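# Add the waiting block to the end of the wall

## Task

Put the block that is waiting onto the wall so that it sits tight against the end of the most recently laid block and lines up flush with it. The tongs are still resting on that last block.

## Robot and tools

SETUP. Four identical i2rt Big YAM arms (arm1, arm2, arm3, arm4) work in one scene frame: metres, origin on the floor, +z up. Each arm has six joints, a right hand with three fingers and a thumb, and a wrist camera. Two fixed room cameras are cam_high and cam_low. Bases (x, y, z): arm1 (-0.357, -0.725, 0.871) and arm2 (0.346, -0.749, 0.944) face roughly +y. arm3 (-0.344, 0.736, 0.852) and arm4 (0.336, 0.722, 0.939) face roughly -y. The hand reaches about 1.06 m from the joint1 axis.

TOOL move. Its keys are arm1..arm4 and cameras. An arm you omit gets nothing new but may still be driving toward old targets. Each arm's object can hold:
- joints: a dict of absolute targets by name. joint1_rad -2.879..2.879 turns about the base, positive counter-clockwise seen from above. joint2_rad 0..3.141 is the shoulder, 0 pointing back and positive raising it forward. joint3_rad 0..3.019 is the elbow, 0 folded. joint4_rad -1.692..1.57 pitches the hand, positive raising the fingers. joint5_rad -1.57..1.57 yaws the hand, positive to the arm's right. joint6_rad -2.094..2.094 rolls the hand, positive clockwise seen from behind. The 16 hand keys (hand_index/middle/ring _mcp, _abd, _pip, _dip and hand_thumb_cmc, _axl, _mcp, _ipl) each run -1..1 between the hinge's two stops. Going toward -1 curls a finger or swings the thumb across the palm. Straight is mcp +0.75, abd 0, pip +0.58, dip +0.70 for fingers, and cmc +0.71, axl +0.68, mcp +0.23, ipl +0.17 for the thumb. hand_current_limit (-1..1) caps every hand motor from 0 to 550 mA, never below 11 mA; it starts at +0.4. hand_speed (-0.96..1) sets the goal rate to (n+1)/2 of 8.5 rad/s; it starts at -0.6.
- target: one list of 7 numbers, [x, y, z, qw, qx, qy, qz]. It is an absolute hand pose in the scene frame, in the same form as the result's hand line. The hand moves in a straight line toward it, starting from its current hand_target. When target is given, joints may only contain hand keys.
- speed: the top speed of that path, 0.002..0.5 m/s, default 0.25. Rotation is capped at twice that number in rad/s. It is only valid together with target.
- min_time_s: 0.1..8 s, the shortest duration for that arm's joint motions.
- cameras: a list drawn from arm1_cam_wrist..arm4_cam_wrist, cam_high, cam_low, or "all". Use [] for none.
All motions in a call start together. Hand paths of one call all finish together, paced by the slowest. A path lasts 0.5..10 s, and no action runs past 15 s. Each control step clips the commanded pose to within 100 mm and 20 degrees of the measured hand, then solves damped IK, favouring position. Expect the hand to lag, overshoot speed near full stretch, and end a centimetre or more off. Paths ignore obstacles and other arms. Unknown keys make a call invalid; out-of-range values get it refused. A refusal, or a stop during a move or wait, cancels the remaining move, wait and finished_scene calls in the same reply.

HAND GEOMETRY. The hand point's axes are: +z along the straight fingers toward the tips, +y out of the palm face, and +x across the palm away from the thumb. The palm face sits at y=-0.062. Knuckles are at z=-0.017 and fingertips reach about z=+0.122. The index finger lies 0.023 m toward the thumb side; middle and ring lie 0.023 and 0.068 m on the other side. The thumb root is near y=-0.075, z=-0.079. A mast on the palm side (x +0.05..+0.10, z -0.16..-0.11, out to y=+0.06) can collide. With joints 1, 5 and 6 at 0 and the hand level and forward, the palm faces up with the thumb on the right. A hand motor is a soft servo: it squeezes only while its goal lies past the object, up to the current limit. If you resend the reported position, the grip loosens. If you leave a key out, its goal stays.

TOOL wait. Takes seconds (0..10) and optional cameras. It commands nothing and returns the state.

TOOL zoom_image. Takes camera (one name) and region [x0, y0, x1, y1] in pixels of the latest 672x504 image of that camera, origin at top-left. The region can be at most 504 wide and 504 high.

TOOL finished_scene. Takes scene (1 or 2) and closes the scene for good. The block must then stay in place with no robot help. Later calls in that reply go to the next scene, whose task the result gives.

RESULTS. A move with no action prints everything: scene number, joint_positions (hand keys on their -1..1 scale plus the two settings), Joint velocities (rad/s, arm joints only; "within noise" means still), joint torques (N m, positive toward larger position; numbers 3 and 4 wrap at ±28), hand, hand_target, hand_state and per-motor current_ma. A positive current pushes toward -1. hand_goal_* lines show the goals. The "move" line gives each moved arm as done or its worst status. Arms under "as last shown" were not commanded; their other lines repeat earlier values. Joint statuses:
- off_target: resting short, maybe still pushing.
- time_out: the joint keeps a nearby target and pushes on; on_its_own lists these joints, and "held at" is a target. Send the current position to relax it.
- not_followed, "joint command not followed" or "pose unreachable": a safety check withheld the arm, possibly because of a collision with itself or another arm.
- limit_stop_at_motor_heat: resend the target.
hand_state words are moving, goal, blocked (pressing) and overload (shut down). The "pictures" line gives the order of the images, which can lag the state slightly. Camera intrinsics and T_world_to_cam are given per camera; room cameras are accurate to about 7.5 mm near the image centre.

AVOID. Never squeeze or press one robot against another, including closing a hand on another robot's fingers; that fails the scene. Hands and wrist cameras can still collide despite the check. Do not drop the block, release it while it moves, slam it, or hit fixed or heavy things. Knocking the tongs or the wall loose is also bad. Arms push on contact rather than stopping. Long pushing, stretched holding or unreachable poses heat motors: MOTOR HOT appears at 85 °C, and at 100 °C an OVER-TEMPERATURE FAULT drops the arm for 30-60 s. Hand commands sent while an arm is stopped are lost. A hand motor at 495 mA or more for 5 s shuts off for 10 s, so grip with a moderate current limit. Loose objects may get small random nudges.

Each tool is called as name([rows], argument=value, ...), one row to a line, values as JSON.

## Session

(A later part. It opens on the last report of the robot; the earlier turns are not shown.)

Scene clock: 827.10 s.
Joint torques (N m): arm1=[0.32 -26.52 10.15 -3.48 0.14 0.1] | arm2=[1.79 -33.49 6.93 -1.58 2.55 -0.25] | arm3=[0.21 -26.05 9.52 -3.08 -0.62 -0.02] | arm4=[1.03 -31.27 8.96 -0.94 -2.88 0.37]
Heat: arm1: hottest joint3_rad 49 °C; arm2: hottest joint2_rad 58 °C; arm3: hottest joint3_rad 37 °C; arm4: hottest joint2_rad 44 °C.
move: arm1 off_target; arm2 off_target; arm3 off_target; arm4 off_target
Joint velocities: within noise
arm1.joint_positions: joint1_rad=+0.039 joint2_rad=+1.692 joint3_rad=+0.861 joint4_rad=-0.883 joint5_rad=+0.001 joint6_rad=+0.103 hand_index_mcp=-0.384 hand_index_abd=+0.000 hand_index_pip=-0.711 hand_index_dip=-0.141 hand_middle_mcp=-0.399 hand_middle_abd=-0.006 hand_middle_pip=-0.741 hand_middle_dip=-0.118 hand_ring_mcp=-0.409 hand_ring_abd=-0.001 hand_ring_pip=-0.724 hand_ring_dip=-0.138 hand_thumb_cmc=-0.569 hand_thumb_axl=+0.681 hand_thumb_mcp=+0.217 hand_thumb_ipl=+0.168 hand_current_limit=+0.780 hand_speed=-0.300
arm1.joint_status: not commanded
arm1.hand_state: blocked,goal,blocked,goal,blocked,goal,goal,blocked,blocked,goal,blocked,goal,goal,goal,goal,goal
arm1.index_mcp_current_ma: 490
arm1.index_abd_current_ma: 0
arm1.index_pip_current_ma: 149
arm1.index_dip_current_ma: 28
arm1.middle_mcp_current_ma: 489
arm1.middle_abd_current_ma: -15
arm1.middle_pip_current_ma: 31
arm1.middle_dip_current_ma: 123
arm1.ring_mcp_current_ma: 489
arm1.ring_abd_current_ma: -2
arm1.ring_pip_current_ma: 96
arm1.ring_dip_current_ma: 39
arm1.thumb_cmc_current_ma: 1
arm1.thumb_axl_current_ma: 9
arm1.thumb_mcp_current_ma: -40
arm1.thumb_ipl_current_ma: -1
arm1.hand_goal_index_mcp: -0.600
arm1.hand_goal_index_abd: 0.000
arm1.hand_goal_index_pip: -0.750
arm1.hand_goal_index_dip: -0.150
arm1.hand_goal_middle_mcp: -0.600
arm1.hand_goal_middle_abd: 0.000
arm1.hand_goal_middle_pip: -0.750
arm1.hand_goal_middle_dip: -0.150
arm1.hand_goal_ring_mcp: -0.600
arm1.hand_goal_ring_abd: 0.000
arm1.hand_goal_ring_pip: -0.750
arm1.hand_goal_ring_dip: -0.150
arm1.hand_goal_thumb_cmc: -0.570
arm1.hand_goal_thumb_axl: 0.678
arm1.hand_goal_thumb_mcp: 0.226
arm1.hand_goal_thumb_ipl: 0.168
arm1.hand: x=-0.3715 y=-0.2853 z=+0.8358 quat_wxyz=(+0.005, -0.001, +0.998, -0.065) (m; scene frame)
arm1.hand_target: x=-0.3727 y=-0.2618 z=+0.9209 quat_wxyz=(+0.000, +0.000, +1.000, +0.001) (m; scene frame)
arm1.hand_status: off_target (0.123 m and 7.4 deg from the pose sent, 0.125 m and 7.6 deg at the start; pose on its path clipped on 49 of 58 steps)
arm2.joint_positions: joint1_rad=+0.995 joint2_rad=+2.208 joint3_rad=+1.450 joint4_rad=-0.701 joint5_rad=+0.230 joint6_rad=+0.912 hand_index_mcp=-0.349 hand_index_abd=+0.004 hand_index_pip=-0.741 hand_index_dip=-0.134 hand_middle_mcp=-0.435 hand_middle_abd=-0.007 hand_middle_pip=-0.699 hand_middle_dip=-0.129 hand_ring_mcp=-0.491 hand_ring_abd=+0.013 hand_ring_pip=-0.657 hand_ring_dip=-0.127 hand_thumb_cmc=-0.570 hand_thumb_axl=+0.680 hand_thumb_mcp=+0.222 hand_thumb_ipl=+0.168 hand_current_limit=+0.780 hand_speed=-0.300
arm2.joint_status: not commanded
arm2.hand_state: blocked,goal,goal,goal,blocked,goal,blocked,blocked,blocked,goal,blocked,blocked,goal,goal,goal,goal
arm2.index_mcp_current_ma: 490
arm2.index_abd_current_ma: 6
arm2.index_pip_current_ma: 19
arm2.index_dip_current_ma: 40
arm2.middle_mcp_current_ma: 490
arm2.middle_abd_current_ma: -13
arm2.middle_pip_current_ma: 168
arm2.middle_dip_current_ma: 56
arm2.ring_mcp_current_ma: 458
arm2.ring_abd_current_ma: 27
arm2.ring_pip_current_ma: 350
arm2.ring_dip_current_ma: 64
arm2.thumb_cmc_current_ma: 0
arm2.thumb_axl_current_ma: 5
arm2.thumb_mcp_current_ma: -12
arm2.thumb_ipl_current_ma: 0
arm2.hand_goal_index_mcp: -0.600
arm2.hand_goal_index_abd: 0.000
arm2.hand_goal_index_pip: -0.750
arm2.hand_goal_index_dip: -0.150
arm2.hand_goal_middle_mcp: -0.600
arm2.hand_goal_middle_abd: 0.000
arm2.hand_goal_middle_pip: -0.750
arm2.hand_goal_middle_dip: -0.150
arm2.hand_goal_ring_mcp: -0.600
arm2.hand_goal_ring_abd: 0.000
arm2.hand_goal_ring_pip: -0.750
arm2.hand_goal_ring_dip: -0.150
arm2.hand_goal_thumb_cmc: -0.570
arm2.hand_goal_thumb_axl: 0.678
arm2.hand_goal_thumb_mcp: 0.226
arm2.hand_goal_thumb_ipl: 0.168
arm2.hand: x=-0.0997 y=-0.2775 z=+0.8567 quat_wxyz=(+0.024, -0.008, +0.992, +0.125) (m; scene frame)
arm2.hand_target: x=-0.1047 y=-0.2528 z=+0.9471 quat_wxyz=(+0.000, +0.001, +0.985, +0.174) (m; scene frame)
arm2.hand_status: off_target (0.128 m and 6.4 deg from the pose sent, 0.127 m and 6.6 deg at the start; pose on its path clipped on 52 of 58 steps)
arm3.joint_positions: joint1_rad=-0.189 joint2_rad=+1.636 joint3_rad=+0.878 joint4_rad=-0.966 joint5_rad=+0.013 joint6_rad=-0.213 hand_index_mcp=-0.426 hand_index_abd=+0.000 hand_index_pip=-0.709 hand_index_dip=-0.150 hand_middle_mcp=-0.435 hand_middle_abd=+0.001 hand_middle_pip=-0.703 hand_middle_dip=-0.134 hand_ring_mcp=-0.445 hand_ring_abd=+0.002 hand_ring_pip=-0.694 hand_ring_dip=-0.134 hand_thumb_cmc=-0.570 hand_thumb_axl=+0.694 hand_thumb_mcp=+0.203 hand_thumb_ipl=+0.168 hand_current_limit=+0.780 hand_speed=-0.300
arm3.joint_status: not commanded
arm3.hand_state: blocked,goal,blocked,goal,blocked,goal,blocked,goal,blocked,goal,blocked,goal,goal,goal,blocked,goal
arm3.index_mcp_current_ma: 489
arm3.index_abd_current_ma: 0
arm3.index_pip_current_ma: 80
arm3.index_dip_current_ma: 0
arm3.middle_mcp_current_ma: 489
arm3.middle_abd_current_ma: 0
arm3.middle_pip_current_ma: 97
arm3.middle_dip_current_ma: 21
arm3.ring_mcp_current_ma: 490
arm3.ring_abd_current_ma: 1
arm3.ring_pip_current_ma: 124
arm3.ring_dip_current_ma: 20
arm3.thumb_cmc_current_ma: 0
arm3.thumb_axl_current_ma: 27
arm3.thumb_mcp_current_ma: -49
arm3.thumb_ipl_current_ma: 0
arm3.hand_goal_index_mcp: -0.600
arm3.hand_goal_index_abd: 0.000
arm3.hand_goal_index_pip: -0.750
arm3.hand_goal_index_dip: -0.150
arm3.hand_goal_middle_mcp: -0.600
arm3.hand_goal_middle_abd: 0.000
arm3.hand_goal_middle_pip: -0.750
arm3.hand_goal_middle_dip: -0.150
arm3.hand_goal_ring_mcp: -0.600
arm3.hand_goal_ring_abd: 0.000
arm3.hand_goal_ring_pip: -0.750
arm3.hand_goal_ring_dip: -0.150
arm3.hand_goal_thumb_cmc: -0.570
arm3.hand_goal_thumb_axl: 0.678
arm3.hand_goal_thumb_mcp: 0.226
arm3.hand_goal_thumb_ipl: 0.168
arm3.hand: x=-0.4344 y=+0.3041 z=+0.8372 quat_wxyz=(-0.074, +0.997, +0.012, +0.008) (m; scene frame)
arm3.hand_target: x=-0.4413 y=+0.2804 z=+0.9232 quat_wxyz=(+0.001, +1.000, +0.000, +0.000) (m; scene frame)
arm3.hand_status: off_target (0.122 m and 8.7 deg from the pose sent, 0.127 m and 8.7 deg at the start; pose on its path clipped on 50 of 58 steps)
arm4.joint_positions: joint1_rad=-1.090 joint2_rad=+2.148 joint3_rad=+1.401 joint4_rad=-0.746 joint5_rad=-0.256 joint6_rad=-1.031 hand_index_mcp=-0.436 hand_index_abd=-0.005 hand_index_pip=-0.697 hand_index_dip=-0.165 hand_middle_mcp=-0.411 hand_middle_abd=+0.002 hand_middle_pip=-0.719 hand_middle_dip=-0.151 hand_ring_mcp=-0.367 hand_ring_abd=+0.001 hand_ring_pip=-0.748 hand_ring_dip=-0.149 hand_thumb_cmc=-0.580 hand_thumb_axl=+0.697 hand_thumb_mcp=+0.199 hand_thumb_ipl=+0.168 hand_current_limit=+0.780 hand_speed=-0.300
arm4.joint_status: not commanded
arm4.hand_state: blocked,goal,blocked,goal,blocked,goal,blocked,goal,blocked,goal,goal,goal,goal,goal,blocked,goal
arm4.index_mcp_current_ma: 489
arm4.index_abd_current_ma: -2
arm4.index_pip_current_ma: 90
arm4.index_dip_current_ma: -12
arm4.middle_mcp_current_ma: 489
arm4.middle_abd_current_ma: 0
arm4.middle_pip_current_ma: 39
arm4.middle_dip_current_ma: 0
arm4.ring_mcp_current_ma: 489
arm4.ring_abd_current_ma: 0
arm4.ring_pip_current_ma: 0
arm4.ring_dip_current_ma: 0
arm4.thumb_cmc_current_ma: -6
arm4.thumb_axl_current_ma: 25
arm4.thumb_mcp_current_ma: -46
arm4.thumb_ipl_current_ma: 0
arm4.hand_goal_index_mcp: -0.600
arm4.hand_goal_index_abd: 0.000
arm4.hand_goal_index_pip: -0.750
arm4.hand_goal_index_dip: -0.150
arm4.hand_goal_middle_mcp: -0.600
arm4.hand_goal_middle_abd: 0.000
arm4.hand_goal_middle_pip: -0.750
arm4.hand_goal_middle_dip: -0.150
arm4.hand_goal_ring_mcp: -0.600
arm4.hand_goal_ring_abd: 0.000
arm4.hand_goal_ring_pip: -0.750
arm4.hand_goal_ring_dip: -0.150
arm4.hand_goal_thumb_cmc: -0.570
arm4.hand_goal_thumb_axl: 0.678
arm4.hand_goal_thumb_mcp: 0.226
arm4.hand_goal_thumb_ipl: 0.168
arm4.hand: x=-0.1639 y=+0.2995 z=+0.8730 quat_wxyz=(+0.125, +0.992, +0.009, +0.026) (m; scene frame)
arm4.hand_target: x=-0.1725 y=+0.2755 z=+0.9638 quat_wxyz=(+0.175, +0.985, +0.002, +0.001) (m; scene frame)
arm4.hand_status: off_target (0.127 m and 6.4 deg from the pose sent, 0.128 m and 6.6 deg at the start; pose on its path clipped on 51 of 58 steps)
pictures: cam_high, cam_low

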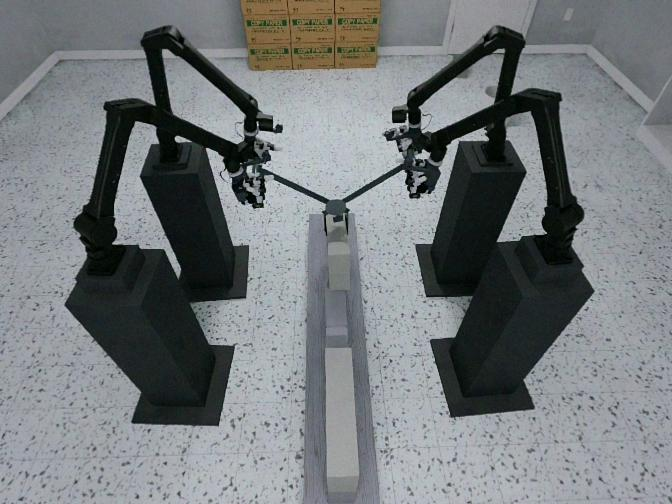

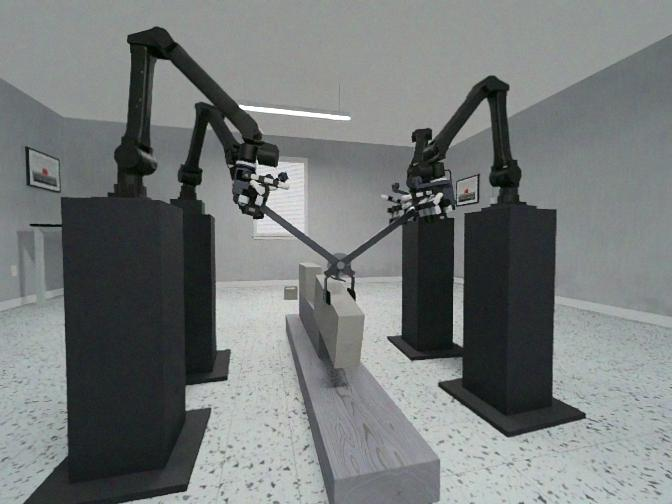

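move(arm1={"target": [-0.324, -0.265, 0.955, 0, 0, 1, 0], "speed": 0.03}, arm2={"target": [-0.058, -0.255, 0.980, 0, 0, 0.9848, 0.1736], "speed": 0.03}, arm3={"target": [-0.393, 0.283, 0.955, 0, 1, 0, 0], "speed": 0.03}, arm4={"target": [-0.127, 0.278, 0.995, 0.1736, 0.9848, 0, 0], "speed": 0.03}, cameras=["cam_high", "cam_low"])

zoom_image(camera="cam_low", region=[280, 240, 400, 400])

zoom_image(camera="cam_high", region=[270, 170, 400, 360])

Scene clock: 886.27 s.
Joint torques (N m): arm1=[-1.55 -20.37 12.9 -3.07 0.21 -0.07] | arm2=[0.73 -31.5 6.2 -1.47 2.32 -0.28] | arm3=[1.9 -19.78 11.45 -2.65 -0.58 0.1] | arm4=[1.55 -29.1 8.62 -1.07 -2.6 0.35]
Heat: arm1: hottest joint3_rad 47 °C; arm2: hottest joint2_rad 57 °C; arm3: hottest joint3_rad 36 °C; arm4: hottest joint2_rad 52 °C.
move: arm1 off_target; arm2 off_target; arm3 off_target; arm4 off_target
Joint velocities: within noise
arm1.joint_positions: joint1_rad=-0.065 joint2_rad=+1.570 joint3_rad=+0.861 joint4_rad=-0.972 joint5_rad=+0.002 joint6_rad=-0.005 hand_index_mcp=-0.383 hand_index_abd=+0.002 hand_index_pip=-0.708 hand_index_dip=-0.145 hand_middle_mcp=-0.399 hand_middle_abd=-0.005 hand_middle_pip=-0.729 hand_middle_dip=-0.123 hand_ring_mcp=-0.409 hand_ring_abd=-0.001 hand_ring_pip=-0.724 hand_ring_dip=-0.138 hand_thumb_cmc=-0.570 hand_thumb_axl=+0.681 hand_thumb_mcp=+0.217 hand_thumb_ipl=+0.168 hand_current_limit=+0.780 hand_speed=-0.300
arm1.joint_status: not commanded
arm1.hand_state: blocked,goal,blocked,goal,blocked,goal,blocked,blocked,blocked,goal,blocked,goal,goal,goal,goal,goal
arm1.index_mcp_current_ma: 490
arm1.index_abd_current_ma: 4
arm1.index_pip_current_ma: 162
arm1.index_dip_current_ma: 16
arm1.middle_mcp_current_ma: 489
arm1.middle_abd_current_ma: -13
arm1.middle_pip_current_ma: 74
arm1.middle_dip_current_ma: 101
arm1.ring_mcp_current_ma: 489
arm1.ring_abd_current_ma: -2
arm1.ring_pip_current_ma: 96
arm1.ring_dip_current_ma: 39
arm1.thumb_cmc_current_ma: 1
arm1.thumb_axl_current_ma: 9
arm1.thumb_mcp_current_ma: -40
arm1.thumb_ipl_current_ma: -1
arm1.hand_goal_index_mcp: -0.600
arm1.hand_goal_index_abd: 0.000
arm1.hand_goal_index_pip: -0.750
arm1.hand_goal_index_dip: -0.150
arm1.hand_goal_middle_mcp: -0.600
arm1.hand_goal_middle_abd: 0.000
arm1.hand_goal_middle_pip: -0.750
arm1.hand_goal_middle_dip: -0.150
arm1.hand_goal_ring_mcp: -0.600
arm1.hand_goal_ring_abd: 0.000
arm1.hand_goal_ring_pip: -0.750
arm1.hand_goal_ring_dip: -0.150
arm1.hand_goal_thumb_cmc: -0.570
arm1.hand_goal_thumb_axl: 0.678
arm1.hand_goal_thumb_mcp: 0.226
arm1.hand_goal_thumb_ipl: 0.168
arm1.hand: x=-0.3343 y=-0.2885 z=+0.8814 quat_wxyz=(-0.002, -0.003, +0.999, -0.048) (m; scene frame)
arm1.hand_target: x=-0.3240 y=-0.2669 z=+0.9499 quat_wxyz=(+0.001, +0.000, +1.000, +0.001) (m; scene frame)
arm1.hand_status: off_target (0.078 m and 5.6 deg from the pose sent, 0.130 m and 7.4 deg at the start)
arm2.joint_positions: joint1_rad=+0.958 joint2_rad=+2.076 joint3_rad=+1.335 joint4_rad=-0.685 joint5_rad=+0.225 joint6_rad=+0.868 hand_index_mcp=-0.349 hand_index_abd=+0.005 hand_index_pip=-0.738 hand_index_dip=-0.136 hand_middle_mcp=-0.435 hand_middle_abd=-0.002 hand_middle_pip=-0.699 hand_middle_dip=-0.129 hand_ring_mcp=-0.491 hand_ring_abd=+0.013 hand_ring_pip=-0.657 hand_ring_dip=-0.127 hand_thumb_cmc=-0.570 hand_thumb_axl=+0.680 hand_thumb_mcp=+0.222 hand_thumb_ipl=+0.168 hand_current_limit=+0.780 hand_speed=-0.300
arm2.joint_status: not commanded
arm2.hand_state: blocked,goal,goal,goal,blocked,goal,blocked,blocked,blocked,goal,blocked,blocked,goal,goal,goal,goal
arm2.index_mcp_current_ma: 490
arm2.index_abd_current_ma: 9
arm2.index_pip_current_ma: 28
arm2.index_dip_current_ma: 35
arm2.middle_mcp_current_ma: 490
arm2.middle_abd_current_ma: -3
arm2.middle_pip_current_ma: 168
arm2.middle_dip_current_ma: 56
arm2.ring_mcp_current_ma: 458
arm2.ring_abd_current_ma: 27
arm2.ring_pip_current_ma: 349
arm2.ring_dip_current_ma: 64
arm2.thumb_cmc_current_ma: 0
arm2.thumb_axl_current_ma: 5
arm2.thumb_mcp_current_ma: -12
arm2.thumb_ipl_current_ma: 0
arm2.hand_goal_index_mcp: -0.600
arm2.hand_goal_index_abd: 0.000
arm2.hand_goal_index_pip: -0.750
arm2.hand_goal_index_dip: -0.150
arm2.hand_goal_middle_mcp: -0.600
arm2.hand_goal_middle_abd: 0.000
arm2.hand_goal_middle_pip: -0.750
arm2.hand_goal_middle_dip: -0.150
arm2.hand_goal_ring_mcp: -0.600
arm2.hand_goal_ring_abd: 0.000
arm2.hand_goal_ring_pip: -0.750
arm2.hand_goal_ring_dip: -0.150
arm2.hand_goal_thumb_cmc: -0.570
arm2.hand_goal_thumb_axl: 0.678
arm2.hand_goal_thumb_mcp: 0.226
arm2.hand_goal_thumb_ipl: 0.168
arm2.hand: x=-0.0665 y=-0.2768 z=+0.8978 quat_wxyz=(+0.015, -0.010, +0.991, +0.132) (m; scene frame)
arm2.hand_target: x=-0.0577 y=-0.2553 z=+0.9744 quat_wxyz=(+0.001, +0.001, +0.985, +0.174) (m; scene frame)
arm2.hand_status: off_target (0.085 m and 5.2 deg from the pose sent, 0.132 m and 6.4 deg at the start)
arm3.joint_positions: joint1_rad=-0.082 joint2_rad=+1.515 joint3_rad=+0.873 joint4_rad=-1.053 joint5_rad=+0.011 joint6_rad=-0.100 hand_index_mcp=-0.426 hand_index_abd=+0.004 hand_index_pip=-0.701 hand_index_dip=-0.161 hand_middle_mcp=-0.435 hand_middle_abd=+0.002 hand_middle_pip=-0.703 hand_middle_dip=-0.134 hand_ring_mcp=-0.444 hand_ring_abd=+0.003 hand_ring_pip=-0.695 hand_ring_dip=-0.134 hand_thumb_cmc=-0.572 hand_thumb_axl=+0.694 hand_thumb_mcp=+0.203 hand_thumb_ipl=+0.168 hand_current_limit=+0.780 hand_speed=-0.300
arm3.joint_status: not commanded
arm3.hand_state: blocked,goal,blocked,goal,blocked,goal,blocked,goal,blocked,goal,blocked,goal,goal,goal,blocked,goal
arm3.index_mcp_current_ma: 490
arm3.index_abd_current_ma: 2
arm3.index_pip_current_ma: 102
arm3.index_dip_current_ma: -12
arm3.middle_mcp_current_ma: 490
arm3.middle_abd_current_ma: 1
arm3.middle_pip_current_ma: 97
arm3.middle_dip_current_ma: 21
arm3.ring_mcp_current_ma: 489
arm3.ring_abd_current_ma: 1
arm3.ring_pip_current_ma: 123
arm3.ring_dip_current_ma: 20
arm3.thumb_cmc_current_ma: -1
arm3.thumb_axl_current_ma: 27
arm3.thumb_mcp_current_ma: -49
arm3.thumb_ipl_current_ma: 0
arm3.hand_goal_index_mcp: -0.600
arm3.hand_goal_index_abd: 0.000
arm3.hand_goal_index_pip: -0.750
arm3.hand_goal_index_dip: -0.150
arm3.hand_goal_middle_mcp: -0.600
arm3.hand_goal_middle_abd: 0.000
arm3.hand_goal_middle_pip: -0.750
arm3.hand_goal_middle_dip: -0.150
arm3.hand_goal_ring_mcp: -0.600
arm3.hand_goal_ring_abd: 0.000
arm3.hand_goal_ring_pip: -0.750
arm3.hand_goal_ring_dip: -0.150
arm3.hand_goal_thumb_cmc: -0.570
arm3.hand_goal_thumb_axl: 0.678
arm3.hand_goal_thumb_mcp: 0.226
arm3.hand_goal_thumb_ipl: 0.168
arm3.hand: x=-0.3965 y=+0.3086 z=+0.8812 quat_wxyz=(-0.060, +0.998, +0.008, -0.001) (m; scene frame)
arm3.hand_target: x=-0.3933 y=+0.2853 z=+0.9503 quat_wxyz=(+0.001, +1.000, +0.001, +0.001) (m; scene frame)
arm3.hand_status: off_target (0.078 m and 6.9 deg from the pose sent, 0.127 m and 8.7 deg at the start)
arm4.joint_positions: joint1_rad=-1.053 joint2_rad=+2.012 joint3_rad=+1.281 joint4_rad=-0.730 joint5_rad=-0.253 joint6_rad=-0.984 hand_index_mcp=-0.436 hand_index_abd=-0.005 hand_index_pip=-0.697 hand_index_dip=-0.166 hand_middle_mcp=-0.411 hand_middle_abd=+0.002 hand_middle_pip=-0.719 hand_middle_dip=-0.151 hand_ring_mcp=-0.365 hand_ring_abd=+0.001 hand_ring_pip=-0.748 hand_ring_dip=-0.149 hand_thumb_cmc=-0.580 hand_thumb_axl=+0.697 hand_thumb_mcp=+0.199 hand_thumb_ipl=+0.168 hand_current_limit=+0.780 hand_speed=-0.300
arm4.joint_status: not commanded
arm4.hand_state: blocked,goal,blocked,goal,blocked,goal,blocked,goal,blocked,goal,goal,goal,goal,goal,blocked,goal
arm4.index_mcp_current_ma: 490
arm4.index_abd_current_ma: -2
arm4.index_pip_current_ma: 90
arm4.index_dip_current_ma: -13
arm4.middle_mcp_current_ma: 490
arm4.middle_abd_current_ma: 0
arm4.middle_pip_current_ma: 39
arm4.middle_dip_current_ma: 0
arm4.ring_mcp_current_ma: 489
arm4.ring_abd_current_ma: 0
arm4.ring_pip_current_ma: 1
arm4.ring_dip_current_ma: 0
arm4.thumb_cmc_current_ma: -6
arm4.thumb_axl_current_ma: 25
arm4.thumb_mcp_current_ma: -46
arm4.thumb_ipl_current_ma: 0
arm4.hand_goal_index_mcp: -0.600
arm4.hand_goal_index_abd: 0.000
arm4.hand_goal_index_pip: -0.750
arm4.hand_goal_index_dip: -0.150
arm4.hand_goal_middle_mcp: -0.600
arm4.hand_goal_middle_abd: 0.000
arm4.hand_goal_middle_pip: -0.750
arm4.hand_goal_middle_dip: -0.150
arm4.hand_goal_ring_mcp: -0.600
arm4.hand_goal_ring_abd: 0.000
arm4.hand_goal_ring_pip: -0.750
arm4.hand_goal_ring_dip: -0.150
arm4.hand_goal_thumb_cmc: -0.570
arm4.hand_goal_thumb_axl: 0.678
arm4.hand_goal_thumb_mcp: 0.226
arm4.hand_goal_thumb_ipl: 0.168
arm4.hand: x=-0.1273 y=+0.2983 z=+0.9123 quat_wxyz=(+0.131, +0.991, +0.006, +0.017) (m; scene frame)
arm4.hand_target: x=-0.1264 y=+0.2784 z=+0.9899 quat_wxyz=(+0.174, +0.985, +0.002, +0.001) (m; scene frame)
arm4.hand_status: off_target (0.085 m and 5.3 deg from the pose sent, 0.129 m and 6.4 deg at the start)
pictures: cam_high, cam_low

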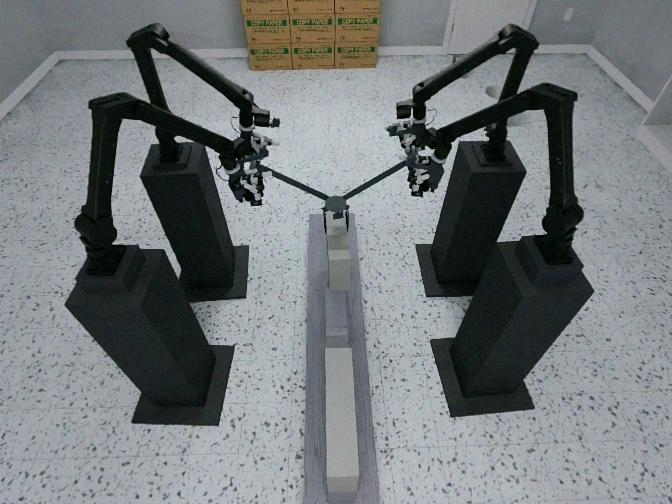

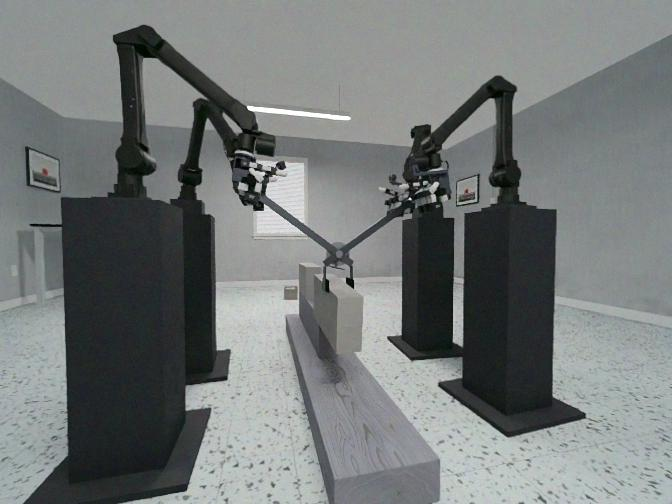

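Scaled by 3.150 from the camera's 672x504 image, which has a finer 960x720 frame.

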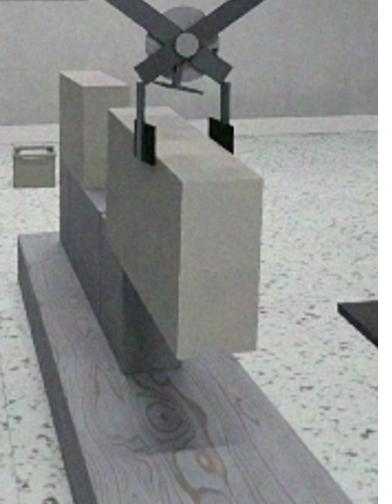

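Scaled by 2.653 from the camera's 672x504 image, which has a finer 960x720 frame.

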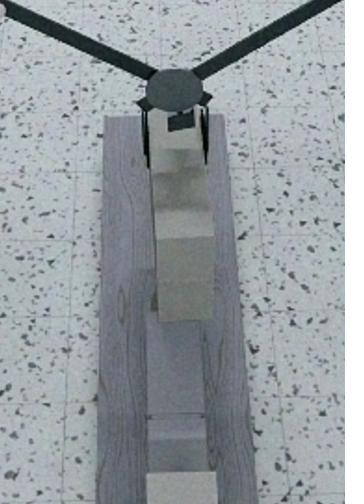

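move(arm1={"target": [-0.274, -0.265, 0.980, 0, 0, 1, 0], "speed": 0.04}, arm2={"target": [-0.008, -0.255, 1.003, 0, 0, 0.9848, 0.1736], "speed": 0.04}, arm3={"target": [-0.343, 0.283, 0.980, 0, 1, 0, 0], "speed": 0.04}, arm4={"target": [-0.077, 0.278, 1.018, 0.1736, 0.9848, 0, 0], "speed": 0.04}, cameras=["cam_high", "cam_low"])

zoom_image(camera="cam_low", region=[280, 240, 400, 400])

zoom_image(camera="cam_high", region=[270, 170, 400, 360])

Scene clock: 895.53 s.
Joint torques (N m): arm1=[-2.96 -17.2 14.78 -2 0.33 -0.11] | arm2=[-0.5 -30.51 5.94 -1.78 2.64 -0.35] | arm3=[3.49 -16.67 12.45 -1.78 -0.88 0.13] | arm4=[2.02 -27.81 8.34 -1.46 -3.1 0.3]
Heat: arm1: hottest joint3_rad 48 °C; arm2: hottest joint2_rad 55 °C; arm3: hottest joint3_rad 37 °C; arm4: hottest joint2_rad 52 °C.
move: arm1 off_target; arm2 off_target; arm3 off_target; arm4 off_target
Joint velocities: within noise
arm1.joint_positions: joint1_rad=-0.173 joint2_rad=+1.510 joint3_rad=+0.898 joint4_rad=-1.076 joint5_rad=+0.001 joint6_rad=-0.130 hand_index_mcp=-0.384 hand_index_abd=+0.002 hand_index_pip=-0.708 hand_index_dip=-0.143 hand_middle_mcp=-0.399 hand_middle_abd=-0.002 hand_middle_pip=-0.730 hand_middle_dip=-0.123 hand_ring_mcp=-0.409 hand_ring_abd=-0.001 hand_ring_pip=-0.724 hand_ring_dip=-0.138 hand_thumb_cmc=-0.570 hand_thumb_axl=+0.681 hand_thumb_mcp=+0.217 hand_thumb_ipl=+0.168 hand_current_limit=+0.780 hand_speed=-0.300
arm1.joint_status: not commanded
arm1.hand_state: blocked,goal,blocked,goal,blocked,goal,goal,blocked,blocked,goal,blocked,goal,goal,goal,goal,goal
arm1.index_mcp_current_ma: 490
arm1.index_abd_current_ma: 4
arm1.index_pip_current_ma: 162
arm1.index_dip_current_ma: 22
arm1.middle_mcp_current_ma: 489
arm1.middle_abd_current_ma: -5
arm1.middle_pip_current_ma: 70
arm1.middle_dip_current_ma: 101
arm1.ring_mcp_current_ma: 490
arm1.ring_abd_current_ma: -2
arm1.ring_pip_current_ma: 96
arm1.ring_dip_current_ma: 39
arm1.thumb_cmc_current_ma: 1
arm1.thumb_axl_current_ma: 9
arm1.thumb_mcp_current_ma: -40
arm1.thumb_ipl_current_ma: -1
arm1.hand_goal_index_mcp: -0.600
arm1.hand_goal_index_abd: 0.000
arm1.hand_goal_index_pip: -0.750
arm1.hand_goal_index_dip: -0.150
arm1.hand_goal_middle_mcp: -0.600
arm1.hand_goal_middle_abd: 0.000
arm1.hand_goal_middle_pip: -0.750
arm1.hand_goal_middle_dip: -0.150
arm1.hand_goal_ring_mcp: -0.600
arm1.hand_goal_ring_abd: 0.000
arm1.hand_goal_ring_pip: -0.750
arm1.hand_goal_ring_dip: -0.150
arm1.hand_goal_thumb_cmc: -0.570
arm1.hand_goal_thumb_axl: 0.678
arm1.hand_goal_thumb_mcp: 0.226
arm1.hand_goal_thumb_ipl: 0.168
arm1.hand: x=-0.2981 y=-0.2931 z=+0.9129 quat_wxyz=(-0.009, -0.012, +0.999, -0.052) (m; scene frame)
arm1.hand_target: x=-0.2748 y=-0.2685 z=+0.9775 quat_wxyz=(+0.002, +0.001, +1.000, +0.001) (m; scene frame)
arm1.hand_status: off_target (0.077 m and 6.2 deg from the pose sent, 0.118 m and 5.6 deg at the start)
arm2.joint_positions: joint1_rad=+0.912 joint2_rad=+1.967 joint3_rad=+1.230 joint4_rad=-0.662 joint5_rad=+0.203 joint6_rad=+0.810 hand_index_mcp=-0.349 hand_index_abd=+0.005 hand_index_pip=-0.739 hand_index_dip=-0.136 hand_middle_mcp=-0.435 hand_middle_abd=-0.004 hand_middle_pip=-0.699 hand_middle_dip=-0.129 hand_ring_mcp=-0.491 hand_ring_abd=+0.013 hand_ring_pip=-0.657 hand_ring_dip=-0.127 hand_thumb_cmc=-0.570 hand_thumb_axl=+0.680 hand_thumb_mcp=+0.222 hand_thumb_ipl=+0.168 hand_current_limit=+0.780 hand_speed=-0.300
arm2.joint_status: not commanded
arm2.hand_state: blocked,goal,goal,goal,blocked,goal,blocked,blocked,blocked,goal,blocked,blocked,goal,goal,goal,goal
arm2.index_mcp_current_ma: 489
arm2.index_abd_current_ma: 9
arm2.index_pip_current_ma: 25
arm2.index_dip_current_ma: 35
arm2.middle_mcp_current_ma: 490
arm2.middle_abd_current_ma: -7
arm2.middle_pip_current_ma: 168
arm2.middle_dip_current_ma: 56
arm2.ring_mcp_current_ma: 458
arm2.ring_abd_current_ma: 27
arm2.ring_pip_current_ma: 349
arm2.ring_dip_current_ma: 64
arm2.thumb_cmc_current_ma: 0
arm2.thumb_axl_current_ma: 5
arm2.thumb_mcp_current_ma: -12
arm2.thumb_ipl_current_ma: 0
arm2.hand_goal_index_mcp: -0.600
arm2.hand_goal_index_abd: 0.000
arm2.hand_goal_index_pip: -0.750
arm2.hand_goal_index_dip: -0.150
arm2.hand_goal_middle_mcp: -0.600
arm2.hand_goal_middle_abd: 0.000
arm2.hand_goal_middle_pip: -0.750
arm2.hand_goal_middle_dip: -0.150
arm2.hand_goal_ring_mcp: -0.600
arm2.hand_goal_ring_abd: 0.000
arm2.hand_goal_ring_pip: -0.750
arm2.hand_goal_ring_dip: -0.150
arm2.hand_goal_thumb_cmc: -0.570
arm2.hand_goal_thumb_axl: 0.678
arm2.hand_goal_thumb_mcp: 0.226
arm2.hand_goal_thumb_ipl: 0.168
arm2.hand: x=-0.0309 y=-0.2771 z=+0.9229 quat_wxyz=(+0.005, -0.015, +0.991, +0.132) (m; scene frame)
arm2.hand_target: x=-0.0087 y=-0.2553 z=+0.9961 quat_wxyz=(+0.001, +0.001, +0.985, +0.174) (m; scene frame)
arm2.hand_status: off_target (0.086 m and 5.2 deg from the pose sent, 0.122 m and 5.2 deg at the start)
arm3.joint_positions: joint1_rad=+0.032 joint2_rad=+1.451 joint3_rad=+0.910 joint4_rad=-1.155 joint5_rad=+0.016 joint6_rad=+0.028 hand_index_mcp=-0.426 hand_index_abd=+0.004 hand_index_pip=-0.701 hand_index_dip=-0.161 hand_middle_mcp=-0.435 hand_middle_abd=+0.002 hand_middle_pip=-0.703 hand_middle_dip=-0.134 hand_ring_mcp=-0.444 hand_ring_abd=+0.002 hand_ring_pip=-0.695 hand_ring_dip=-0.134 hand_thumb_cmc=-0.572 hand_thumb_axl=+0.694 hand_thumb_mcp=+0.203 hand_thumb_ipl=+0.168 hand_current_limit=+0.780 hand_speed=-0.300
arm3.joint_status: not commanded
arm3.hand_state: blocked,goal,blocked,goal,blocked,goal,blocked,goal,blocked,goal,blocked,goal,goal,goal,blocked,goal
arm3.index_mcp_current_ma: 489
arm3.index_abd_current_ma: 2
arm3.index_pip_current_ma: 102
arm3.index_dip_current_ma: -12
arm3.middle_mcp_current_ma: 490
arm3.middle_abd_current_ma: 1
arm3.middle_pip_current_ma: 97
arm3.middle_dip_current_ma: 21
arm3.ring_mcp_current_ma: 489
arm3.ring_abd_current_ma: 1
arm3.ring_pip_current_ma: 123
arm3.ring_dip_current_ma: 20
arm3.thumb_cmc_current_ma: -1
arm3.thumb_axl_current_ma: 27
arm3.thumb_mcp_current_ma: -49
arm3.thumb_ipl_current_ma: 0
arm3.hand_goal_index_mcp: -0.600
arm3.hand_goal_index_abd: 0.000
arm3.hand_goal_index_pip: -0.750
arm3.hand_goal_index_dip: -0.150
arm3.hand_goal_middle_mcp: -0.600
arm3.hand_goal_middle_abd: 0.000
arm3.hand_goal_middle_pip: -0.750
arm3.hand_goal_middle_dip: -0.150
arm3.hand_goal_ring_mcp: -0.600
arm3.hand_goal_ring_abd: 0.000
arm3.hand_goal_ring_pip: -0.750
arm3.hand_goal_ring_dip: -0.150
arm3.hand_goal_thumb_cmc: -0.570
arm3.hand_goal_thumb_axl: 0.678
arm3.hand_goal_thumb_mcp: 0.226
arm3.hand_goal_thumb_ipl: 0.168
arm3.hand: x=-0.3594 y=+0.3111 z=+0.9156 quat_wxyz=(-0.060, +0.998, +0.002, -0.011) (m; scene frame)
arm3.hand_target: x=-0.3438 y=+0.2861 z=+0.9777 quat_wxyz=(+0.000, +1.000, +0.001, +0.002) (m; scene frame)
arm3.hand_status: off_target (0.072 m and 7.0 deg from the pose sent, 0.115 m and 6.9 deg at the start)
arm4.joint_positions: joint1_rad=-1.003 joint2_rad=+1.896 joint3_rad=+1.174 joint4_rad=-0.710 joint5_rad=-0.230 joint6_rad=-0.922 hand_index_mcp=-0.436 hand_index_abd=-0.005 hand_index_pip=-0.697 hand_index_dip=-0.166 hand_middle_mcp=-0.411 hand_middle_abd=+0.002 hand_middle_pip=-0.719 hand_middle_dip=-0.151 hand_ring_mcp=-0.364 hand_ring_abd=+0.001 hand_ring_pip=-0.748 hand_ring_dip=-0.149 hand_thumb_cmc=-0.580 hand_thumb_axl=+0.697 hand_thumb_mcp=+0.199 hand_thumb_ipl=+0.168 hand_current_limit=+0.780 hand_speed=-0.300
arm4.joint_status: not commanded
arm4.hand_state: blocked,goal,blocked,goal,blocked,goal,blocked,goal,blocked,goal,goal,goal,goal,goal,blocked,goal
arm4.index_mcp_current_ma: 490
arm4.index_abd_current_ma: -2
arm4.index_pip_current_ma: 90
arm4.index_dip_current_ma: -13
arm4.middle_mcp_current_ma: 489
arm4.middle_abd_current_ma: 0
arm4.middle_pip_current_ma: 39
arm4.middle_dip_current_ma: 0
arm4.ring_mcp_current_ma: 490
arm4.ring_abd_current_ma: 0
arm4.ring_pip_current_ma: 1
arm4.ring_dip_current_ma: 0
arm4.thumb_cmc_current_ma: -6
arm4.thumb_axl_current_ma: 25
arm4.thumb_mcp_current_ma: -46
arm4.thumb_ipl_current_ma: 0
arm4.hand_goal_index_mcp: -0.600
arm4.hand_goal_index_abd: 0.000
arm4.hand_goal_index_pip: -0.750
arm4.hand_goal_index_dip: -0.150
arm4.hand_goal_middle_mcp: -0.600
arm4.hand_goal_middle_abd: 0.000
arm4.hand_goal_middle_pip: -0.750
arm4.hand_goal_middle_dip: -0.150
arm4.hand_goal_ring_mcp: -0.600
arm4.hand_goal_ring_abd: 0.000
arm4.hand_goal_ring_pip: -0.750
arm4.hand_goal_ring_dip: -0.150
arm4.hand_goal_thumb_cmc: -0.570
arm4.hand_goal_thumb_axl: 0.678
arm4.hand_goal_thumb_mcp: 0.226
arm4.hand_goal_thumb_ipl: 0.168
arm4.hand: x=-0.0889 y=+0.2968 z=+0.9377 quat_wxyz=(+0.129, +0.992, +0.001, +0.007) (m; scene frame)
arm4.hand_target: x=-0.0774 y=+0.2779 z=+1.0118 quat_wxyz=(+0.174, +0.985, +0.002, +0.000) (m; scene frame)
arm4.hand_status: off_target (0.083 m and 5.3 deg from the pose sent, 0.119 m and 5.3 deg at the start)
pictures: cam_high, cam_low

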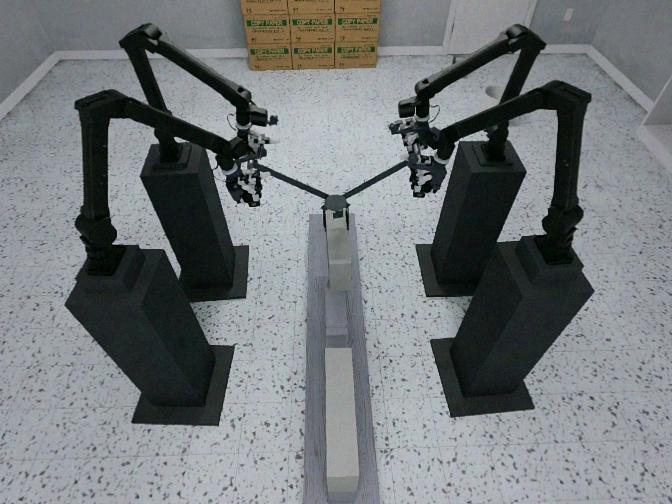

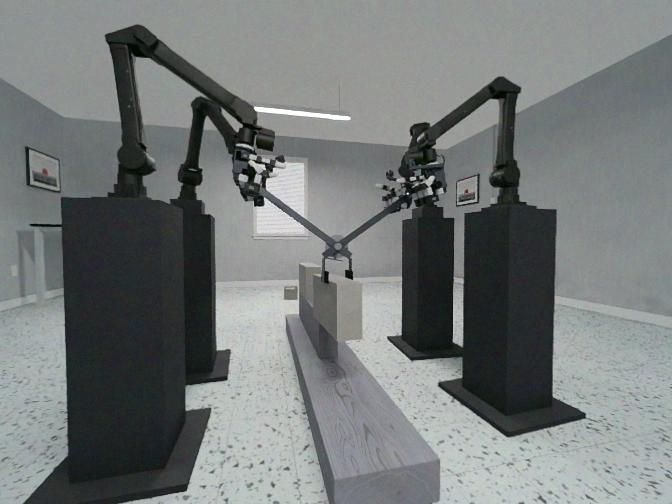

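Scaled by 3.150 from the camera's 672x504 image, which has a finer 960x720 frame.

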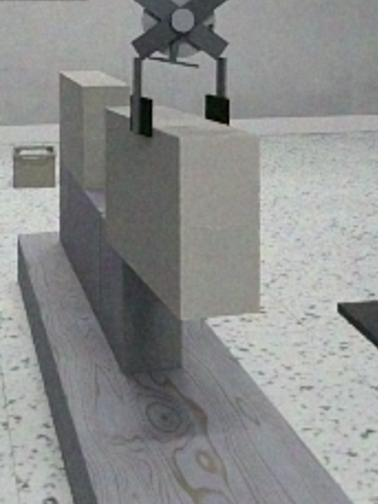

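Scaled by 2.653 from the camera's 672x504 image, which has a finer 960x720 frame.

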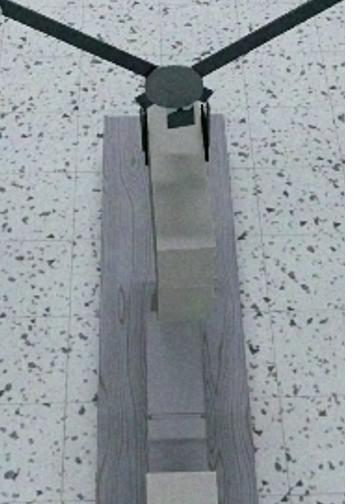

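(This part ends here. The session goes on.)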